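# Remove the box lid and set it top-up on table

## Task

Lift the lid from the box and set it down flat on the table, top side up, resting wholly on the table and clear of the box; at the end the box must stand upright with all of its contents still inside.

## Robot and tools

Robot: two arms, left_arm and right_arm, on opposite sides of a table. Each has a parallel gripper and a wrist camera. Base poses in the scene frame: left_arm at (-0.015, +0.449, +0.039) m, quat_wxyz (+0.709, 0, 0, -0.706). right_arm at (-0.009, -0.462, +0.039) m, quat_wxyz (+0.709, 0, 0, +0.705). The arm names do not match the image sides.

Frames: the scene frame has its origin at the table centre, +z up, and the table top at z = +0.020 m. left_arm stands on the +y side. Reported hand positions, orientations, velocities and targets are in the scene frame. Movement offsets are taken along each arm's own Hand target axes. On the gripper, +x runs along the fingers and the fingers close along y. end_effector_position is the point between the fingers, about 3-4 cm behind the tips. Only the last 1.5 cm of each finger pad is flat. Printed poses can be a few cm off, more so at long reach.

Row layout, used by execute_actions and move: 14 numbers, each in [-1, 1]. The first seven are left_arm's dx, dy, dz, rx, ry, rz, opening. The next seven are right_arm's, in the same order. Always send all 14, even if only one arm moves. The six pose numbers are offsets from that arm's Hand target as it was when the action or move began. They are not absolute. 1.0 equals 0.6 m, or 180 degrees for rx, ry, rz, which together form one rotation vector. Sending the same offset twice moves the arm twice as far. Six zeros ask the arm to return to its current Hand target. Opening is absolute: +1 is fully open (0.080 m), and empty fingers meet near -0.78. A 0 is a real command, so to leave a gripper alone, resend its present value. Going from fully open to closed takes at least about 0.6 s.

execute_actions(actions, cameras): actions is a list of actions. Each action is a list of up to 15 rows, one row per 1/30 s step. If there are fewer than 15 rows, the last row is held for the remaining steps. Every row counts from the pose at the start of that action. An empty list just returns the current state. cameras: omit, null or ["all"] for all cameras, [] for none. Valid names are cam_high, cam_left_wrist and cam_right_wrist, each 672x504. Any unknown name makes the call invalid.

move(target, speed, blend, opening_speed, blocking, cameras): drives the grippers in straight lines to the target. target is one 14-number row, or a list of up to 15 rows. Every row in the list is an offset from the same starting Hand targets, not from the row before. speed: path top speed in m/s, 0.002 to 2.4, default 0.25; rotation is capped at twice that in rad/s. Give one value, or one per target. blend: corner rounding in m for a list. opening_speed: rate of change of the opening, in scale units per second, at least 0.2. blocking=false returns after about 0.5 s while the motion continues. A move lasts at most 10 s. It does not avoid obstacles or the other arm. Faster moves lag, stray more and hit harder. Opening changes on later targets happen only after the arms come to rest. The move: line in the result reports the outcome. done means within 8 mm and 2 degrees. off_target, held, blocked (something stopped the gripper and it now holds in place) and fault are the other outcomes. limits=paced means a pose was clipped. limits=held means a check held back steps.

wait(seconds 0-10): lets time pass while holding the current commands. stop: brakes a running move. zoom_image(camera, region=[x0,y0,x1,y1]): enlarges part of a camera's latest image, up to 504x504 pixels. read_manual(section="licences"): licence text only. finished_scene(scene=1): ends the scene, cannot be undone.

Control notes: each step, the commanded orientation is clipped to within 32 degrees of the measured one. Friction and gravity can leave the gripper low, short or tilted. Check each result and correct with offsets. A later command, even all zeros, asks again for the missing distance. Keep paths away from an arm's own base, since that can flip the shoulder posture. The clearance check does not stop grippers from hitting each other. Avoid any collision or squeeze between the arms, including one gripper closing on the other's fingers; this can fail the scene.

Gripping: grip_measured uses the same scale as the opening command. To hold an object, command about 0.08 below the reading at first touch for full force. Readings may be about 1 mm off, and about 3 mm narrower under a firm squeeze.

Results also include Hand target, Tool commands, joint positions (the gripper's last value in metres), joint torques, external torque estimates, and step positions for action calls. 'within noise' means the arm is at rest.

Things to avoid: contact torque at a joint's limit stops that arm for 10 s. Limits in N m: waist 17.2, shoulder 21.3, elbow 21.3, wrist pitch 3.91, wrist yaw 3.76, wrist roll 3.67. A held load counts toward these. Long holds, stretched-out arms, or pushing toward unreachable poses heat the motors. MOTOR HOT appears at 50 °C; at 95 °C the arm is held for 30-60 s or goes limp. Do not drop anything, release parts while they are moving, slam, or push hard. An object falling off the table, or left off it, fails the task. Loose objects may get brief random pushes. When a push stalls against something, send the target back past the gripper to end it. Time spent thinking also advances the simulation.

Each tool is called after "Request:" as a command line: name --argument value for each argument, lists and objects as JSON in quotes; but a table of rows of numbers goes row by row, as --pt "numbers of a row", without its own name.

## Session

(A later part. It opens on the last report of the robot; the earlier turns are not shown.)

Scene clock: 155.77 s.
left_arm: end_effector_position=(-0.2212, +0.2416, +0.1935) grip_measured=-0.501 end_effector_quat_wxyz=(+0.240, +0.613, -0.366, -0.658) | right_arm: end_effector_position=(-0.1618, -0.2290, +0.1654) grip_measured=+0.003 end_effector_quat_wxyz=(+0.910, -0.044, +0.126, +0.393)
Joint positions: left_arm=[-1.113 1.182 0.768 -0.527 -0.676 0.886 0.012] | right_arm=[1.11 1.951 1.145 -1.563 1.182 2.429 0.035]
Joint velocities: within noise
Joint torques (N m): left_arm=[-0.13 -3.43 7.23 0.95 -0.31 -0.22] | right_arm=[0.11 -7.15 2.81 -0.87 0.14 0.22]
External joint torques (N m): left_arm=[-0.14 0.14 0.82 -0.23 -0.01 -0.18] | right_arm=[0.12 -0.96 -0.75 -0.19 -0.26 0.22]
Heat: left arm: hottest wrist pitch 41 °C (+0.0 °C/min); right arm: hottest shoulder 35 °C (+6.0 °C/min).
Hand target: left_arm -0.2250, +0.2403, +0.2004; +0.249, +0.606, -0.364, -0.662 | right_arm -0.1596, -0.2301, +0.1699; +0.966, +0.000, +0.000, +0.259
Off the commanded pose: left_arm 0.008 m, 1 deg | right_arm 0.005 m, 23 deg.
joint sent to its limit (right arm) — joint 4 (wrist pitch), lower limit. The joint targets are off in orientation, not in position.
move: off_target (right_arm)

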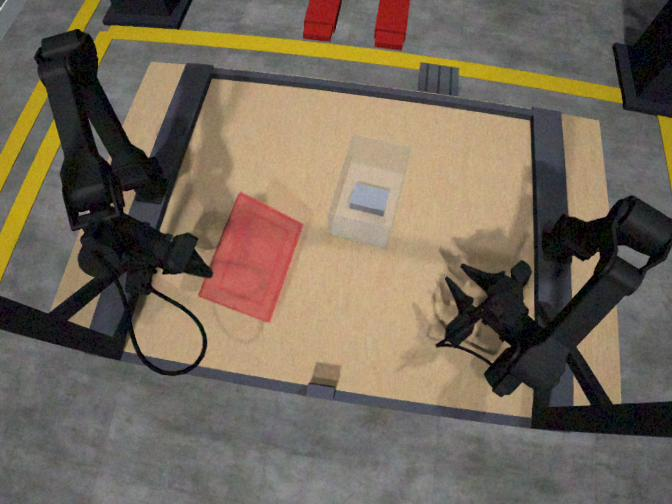

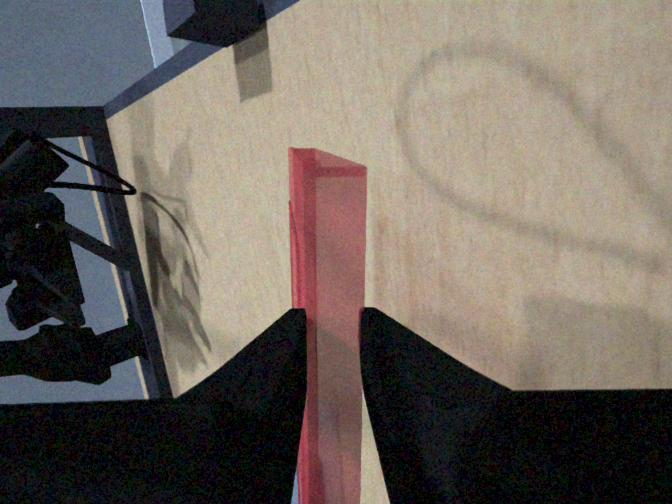

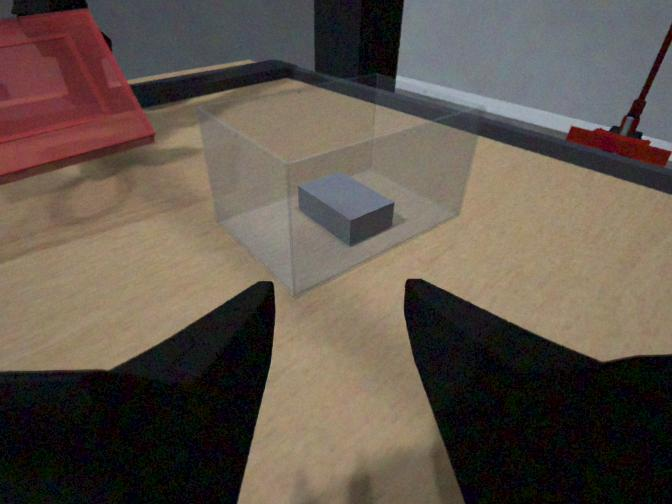

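Request:
move --target '[0.044,-0.067,0.052,0,0,0,-0.9,0,0,0,0,0,0,0]' --speed 0.1

Request:
zoom_image --camera "cam_right_wrist" --region '[0, 0, 300, 300]'

Scene clock: 160.50 s.
left_arm: end_effector_position=(-0.2551, +0.2523, +0.1508) grip_measured=-0.501 end_effector_quat_wxyz=(+0.238, +0.608, -0.366, -0.663) | right_arm: end_effector_position=(-0.1618, -0.2290, +0.1654) grip_measured=+0.003 end_effector_quat_wxyz=(+0.910, -0.044, +0.126, +0.393)
Joint positions: left_arm=[-1.213 1.357 0.719 -0.36 -0.72 0.783 0.012] | right_arm=[1.11 1.951 1.145 -1.563 1.182 2.429 0.035]
Joint velocities: within noise
Joint torques (N m): left_arm=[-0.21 -4.12 4.87 1.52 -0.74 -0.22] | right_arm=[0.09 -7.16 2.82 -0.87 0.14 0.22]
External joint torques (N m): left_arm=[-0.22 0.29 -1.09 0.44 -0.41 -0.18] | right_arm=[0.12 -0.93 -0.79 -0.19 -0.26 0.22]
Heat: left arm: hottest wrist pitch 40 °C (+0.0 °C/min); right arm: hottest shoulder 35 °C (+5.0 °C/min).
Hand target: left_arm -0.2550, +0.2501, +0.1525; +0.249, +0.606, -0.364, -0.662 | right_arm -0.1596, -0.2301, +0.1699; +0.966, +0.000, +0.000, +0.259
Off the commanded pose: left_arm 0.003 m, 1 deg | right_arm 0.005 m, 23 deg.
joint sent to its limit (right arm) — joint 4 (wrist pitch), lower limit. The joint targets are off in orientation, not in position.
move: off_target (right_arm)

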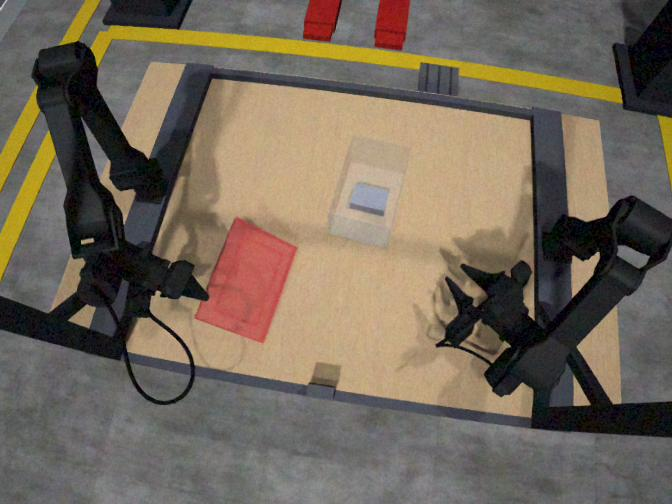

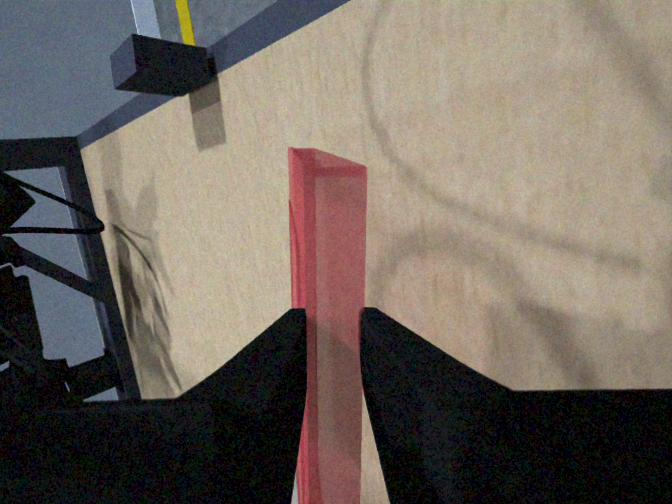

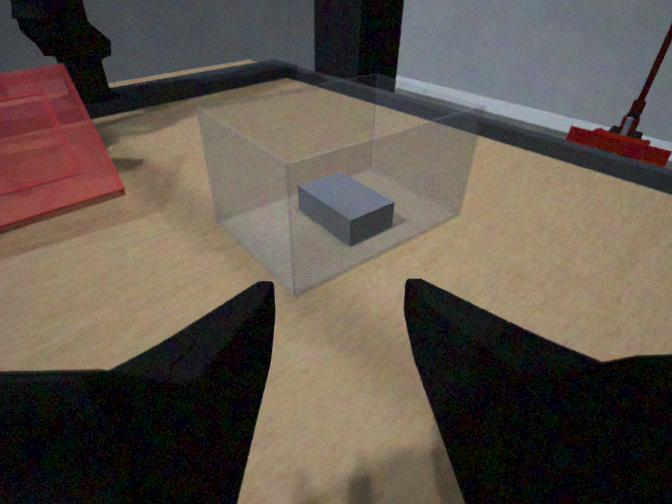

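Scaled by 1.680.

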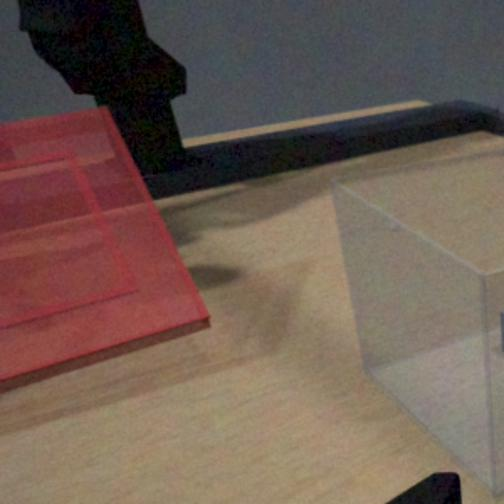

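Request:
move --target '[0.018,-0.028,-0.016,0,0,0,-0.9,0,0,0,0,0,0,0]' --speed 0.06

Request:
zoom_image --camera "cam_right_wrist" --region '[0, 0, 300, 300]'

Scene clock: 163.23 s.
left_arm: end_effector_position=(-0.2473, +0.2529, +0.1328) grip_measured=-0.501 end_effector_quat_wxyz=(+0.246, +0.604, -0.364, -0.666) | right_arm: end_effector_position=(-0.1618, -0.2290, +0.1654) grip_measured=+0.003 end_effector_quat_wxyz=(+0.910, -0.044, +0.126, +0.393)
Joint positions: left_arm=[-1.205 1.357 0.633 -0.257 -0.72 0.783 0.012] | right_arm=[1.11 1.951 1.145 -1.563 1.182 2.429 0.035]
Joint velocities: within noise
Joint torques (N m): left_arm=[0.33 -4.06 4.28 1.37 -0.42 0.18] | right_arm=[0.08 -7.17 2.8 -0.87 0.14 0.22]
External joint torques (N m): left_arm=[0.32 0.18 -1.55 0.25 -0.09 0.22] | right_arm=[0.12 -0.93 -0.78 -0.19 -0.26 0.22]
Heat: left arm: hottest wrist pitch 39 °C (-3.0 °C/min); right arm: hottest shoulder 35 °C (+4.1 °C/min).
Hand target: left_arm -0.2452, +0.2503, +0.1326; +0.249, +0.606, -0.364, -0.662 | right_arm -0.1596, -0.2301, +0.1699; +0.966, +0.000, +0.000, +0.259
Off the commanded pose: left_arm 0.003 m, 1 deg | right_arm 0.005 m, 23 deg.
joint sent to its limit (right arm) — joint 4 (wrist pitch), lower limit. The joint targets are off in orientation, not in position.
move: off_target (right_arm)

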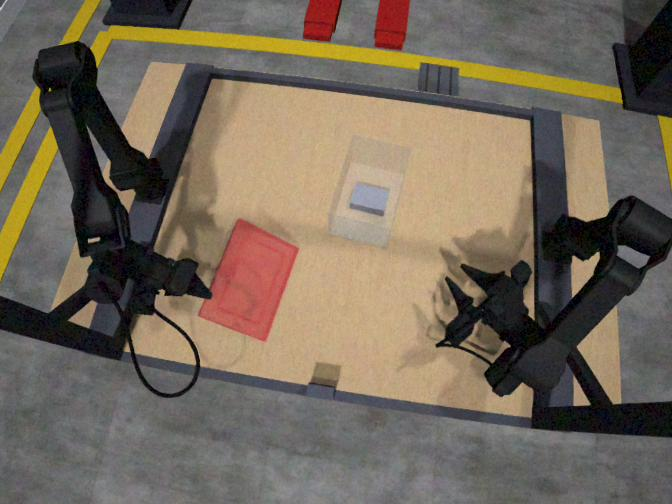

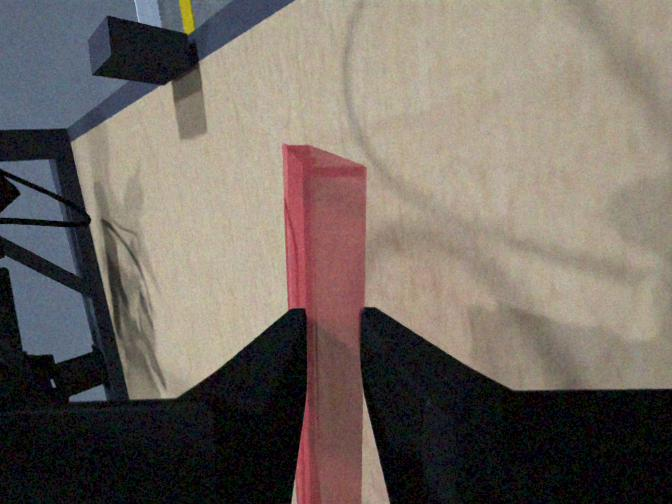

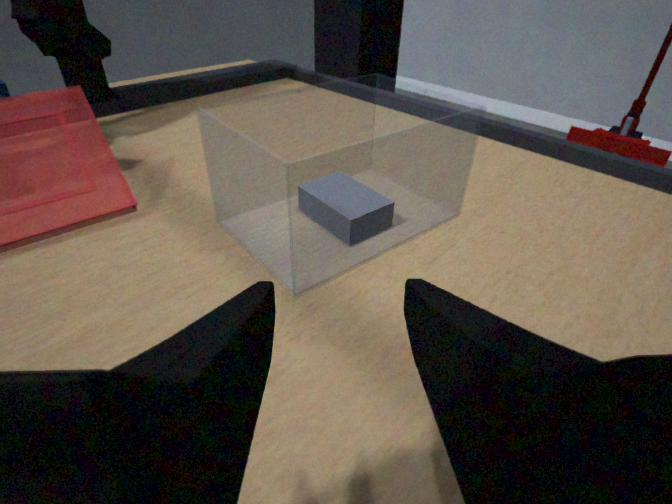

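Scaled by 1.680.

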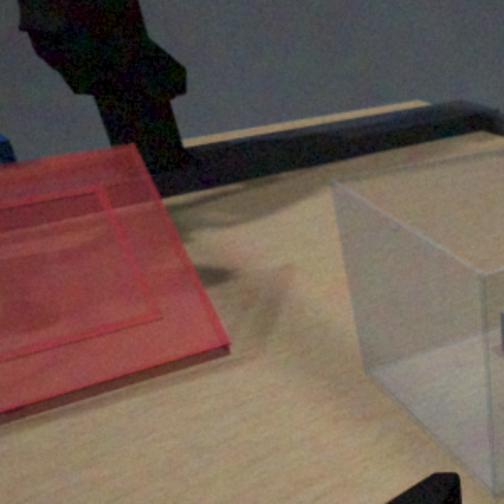

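Request:
move --pt "0 0 0 0 0 0 -0.53 0 0 0 0 0 0 0" --pt "0.0077 -0.058 0 0 0 0 -0.53 0 0 0 0 0 0 0" --speed 0.06

Scene clock: 167.03 s.
left_arm: end_effector_position=(-0.2432, +0.2673, +0.1061) grip_measured=-0.501 end_effector_quat_wxyz=(+0.249, +0.604, -0.367, -0.662) | right_arm: end_effector_position=(-0.1618, -0.2290, +0.1654) grip_measured=+0.003 end_effector_quat_wxyz=(+0.910, -0.043, +0.127, +0.393)
Joint positions: left_arm=[-1.266 1.402 0.544 -0.167 -0.765 0.719 0.012] | right_arm=[1.11 1.951 1.145 -1.563 1.182 2.43 0.035]
Joint velocities: within noise
Joint torques (N m): left_arm=[-0.29 -3.26 3.62 1.18 -0.2 -0.21] | right_arm=[0.09 -7.16 2.81 -0.86 0.14 0.22]
External joint torques (N m): left_arm=[-0.27 0.92 -1.8 0.12 0.15 -0.17] | right_arm=[0.07 -0.91 -0.78 -0.18 -0.26 0.22]
Heat: left arm: hottest wrist pitch 39 °C (-5.1 °C/min); right arm: hottest shoulder 35 °C (+3.0 °C/min).
Hand target: left_arm -0.2420, +0.2680, +0.1025; +0.249, +0.606, -0.364, -0.662 | right_arm -0.1596, -0.2301, +0.1699; +0.966, +0.000, +0.000, +0.259
Off the commanded pose: left_arm 0.004 m, 0 deg | right_arm 0.005 m, 23 deg.
joint sent to its limit (right arm) — joint 4 (wrist pitch), lower limit. The joint targets are off in orientation, not in position.
move: off_target (right_arm)

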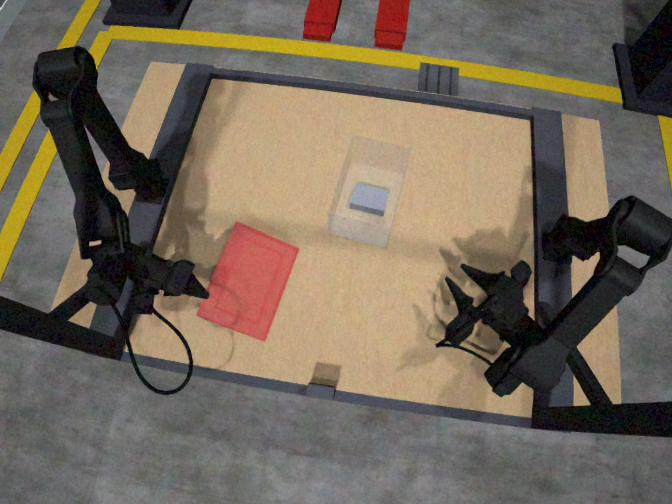

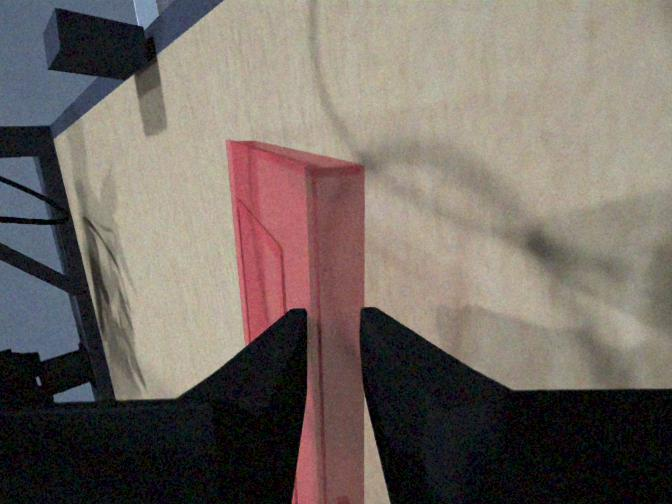

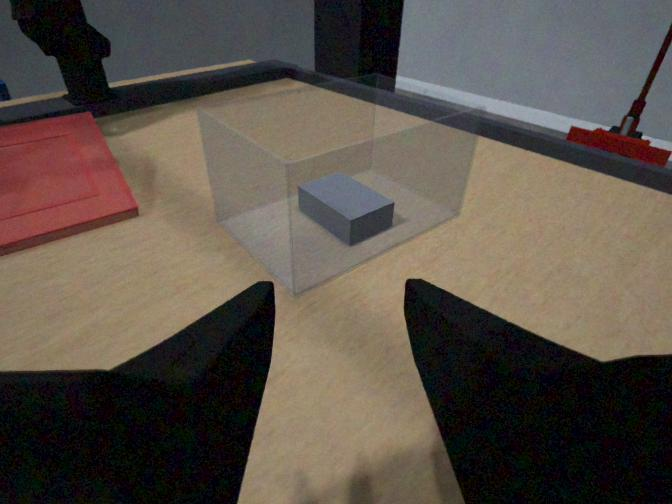

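Request:
move --target '[0.014,-0.0315,0,0,0,-0.067,-0.53,0,0,0,0,0,0,0]' --speed 0.06

Scene clock: 171.43 s.
left_arm: end_effector_position=(-0.2382, +0.2767, +0.0788) grip_measured=-0.527 end_effector_quat_wxyz=(+0.169, +0.644, -0.304, -0.681) | right_arm: end_effector_position=(-0.1618, -0.2290, +0.1654) grip_measured=+0.003 end_effector_quat_wxyz=(+0.910, -0.043, +0.127, +0.393)
Joint positions: left_arm=[-1.208 1.455 0.593 -0.308 -0.57 0.69 0.011] | right_arm=[1.11 1.951 1.145 -1.563 1.182 2.43 0.035]
Joint velocities: within noise
Joint torques (N m): left_arm=[0.29 -3.94 5.7 0.67 -0.19 -0.25] | right_arm=[0.11 -7.16 2.8 -0.87 0.13 0.22]
External joint torques (N m): left_arm=[0.29 0.46 0.4 -0.26 0.1 -0.21] | right_arm=[0.12 -0.91 -0.78 -0.18 -0.27 0.22]
Heat: left arm: hottest wrist pitch 38 °C (-8.1 °C/min); right arm: hottest shoulder 35 °C (+3.0 °C/min).
Hand target: left_arm -0.2411, +0.2731, +0.0824; +0.178, +0.640, -0.299, -0.685 | right_arm -0.1596, -0.2301, +0.1699; +0.966, +0.000, +0.000, +0.259
Off the commanded pose: left_arm 0.006 m, 1 deg | right_arm 0.005 m, 23 deg.
joint sent to its limit (right arm) — joint 4 (wrist pitch), lower limit. The joint targets are off in orientation, not in position.
move: off_target (right_arm)

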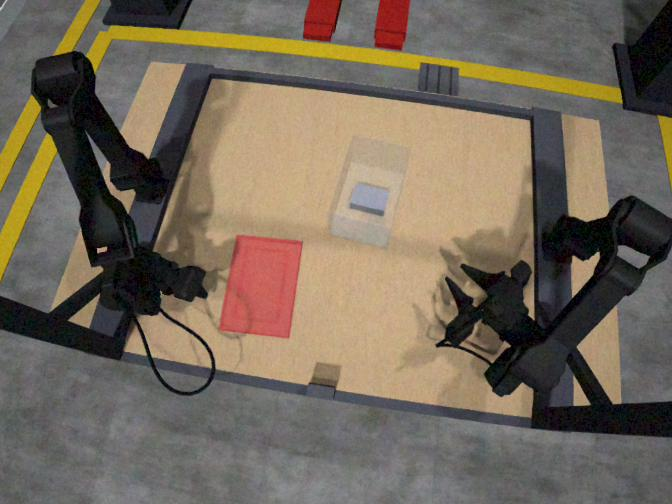

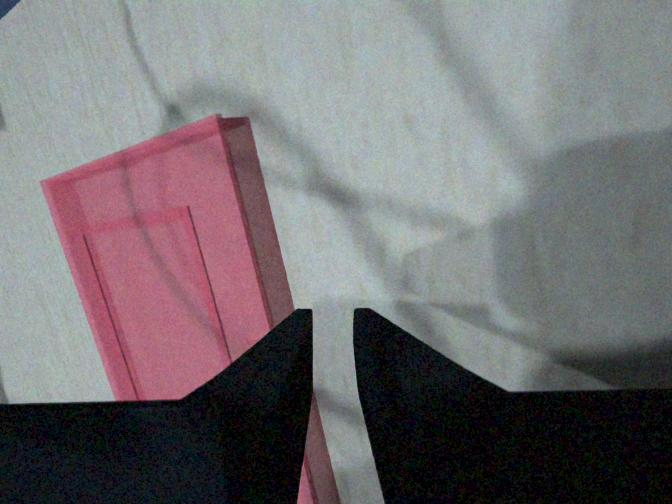

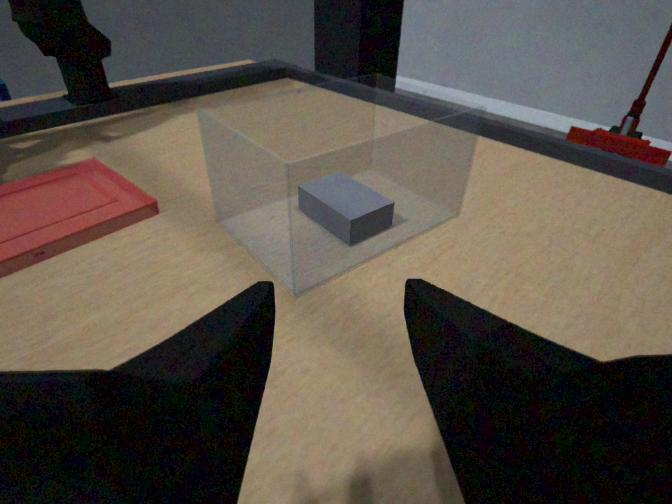

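Request:
move --target '[-0.13,0.02,0,0,0,0,-0.5,0,0,0,0,0,0,0]' --speed 0.12

Request:
zoom_image --camera "cam_high" --region '[180, 120, 430, 370]'

Request:
zoom_image --camera "cam_right_wrist" --region '[0, 80, 300, 330]'

Scene clock: 174.23 s.
left_arm: end_effector_position=(-0.2236, +0.3010, +0.1445) grip_measured=-0.503 end_effector_quat_wxyz=(+0.198, +0.658, -0.299, -0.663) | right_arm: end_effector_position=(-0.1618, -0.2290, +0.1654) grip_measured=+0.003 end_effector_quat_wxyz=(+0.910, -0.043, +0.127, +0.393)
Joint positions: left_arm=[-1.331 1.288 0.754 -0.76 -0.671 0.493 0.012] | right_arm=[1.11 1.951 1.145 -1.563 1.182 2.43 0.035]
Joint velocities: within noise
Joint torques (N m): left_arm=[-2.53 -6.16 6.47 -0.03 1.13 -0.18] | right_arm=[0.09 -7.16 2.82 -0.87 0.14 0.22]
External joint torques (N m): left_arm=[-2.56 -2.39 0.65 -0.76 1.5 -0.14] | right_arm=[0.16 -0.94 -0.77 -0.19 -0.26 0.22]
Heat: left arm: hottest wrist pitch 37 °C (-10.1 °C/min); right arm: hottest shoulder 35 °C (+2.0 °C/min).
Hand target: left_arm -0.2337, +0.3128, +0.1502; +0.178, +0.640, -0.299, -0.685 | right_arm -0.1596, -0.2301, +0.1699; +0.966, +0.000, +0.000, +0.259
Off the commanded pose: left_arm 0.017 m, 4 deg | right_arm 0.005 m, 23 deg.
joint sent to its limit (right arm) — joint 4 (wrist pitch), lower limit. The joint targets are off in orientation, not in position.
move: off_target (left_arm, right_arm)

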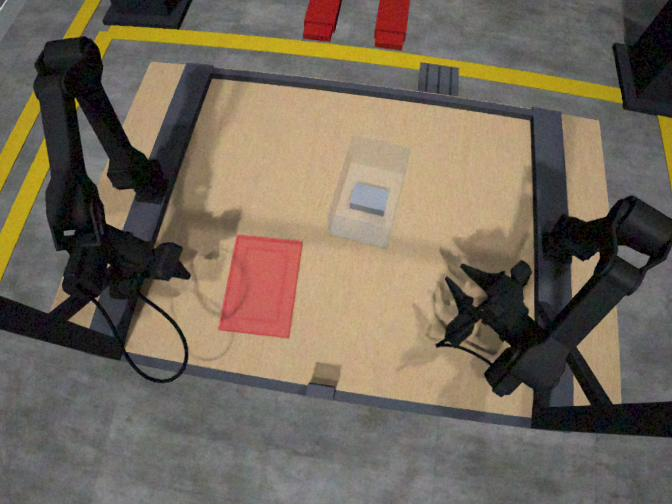

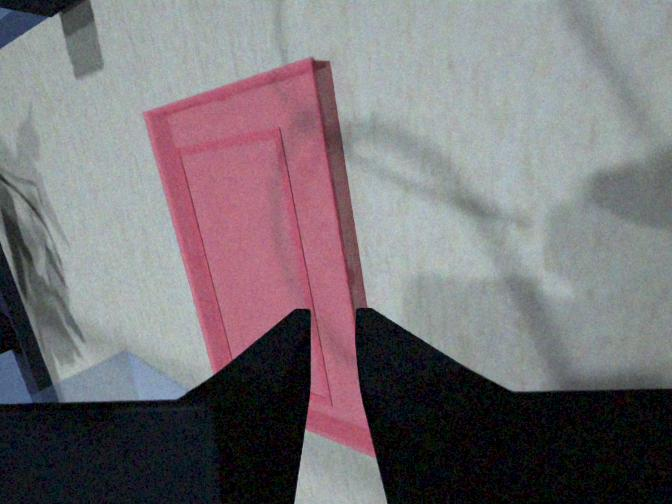

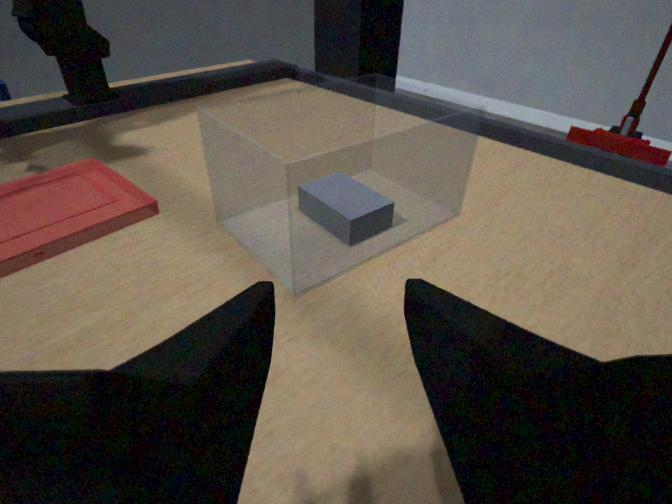

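Scaled by 2.016.

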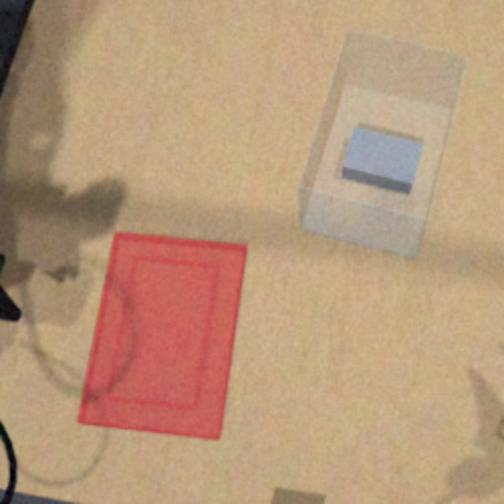

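Scaled by 1.680.

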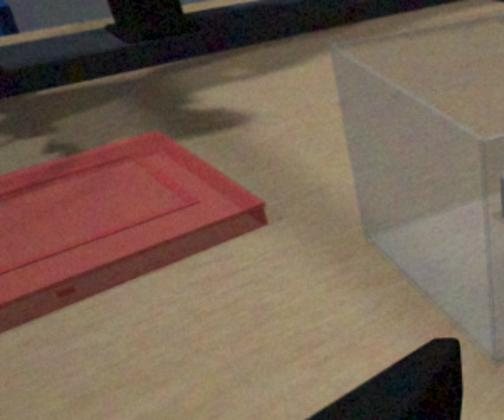

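Flat, clear, box upright.

Request:
finished_scene

The scene is finished: the task was done.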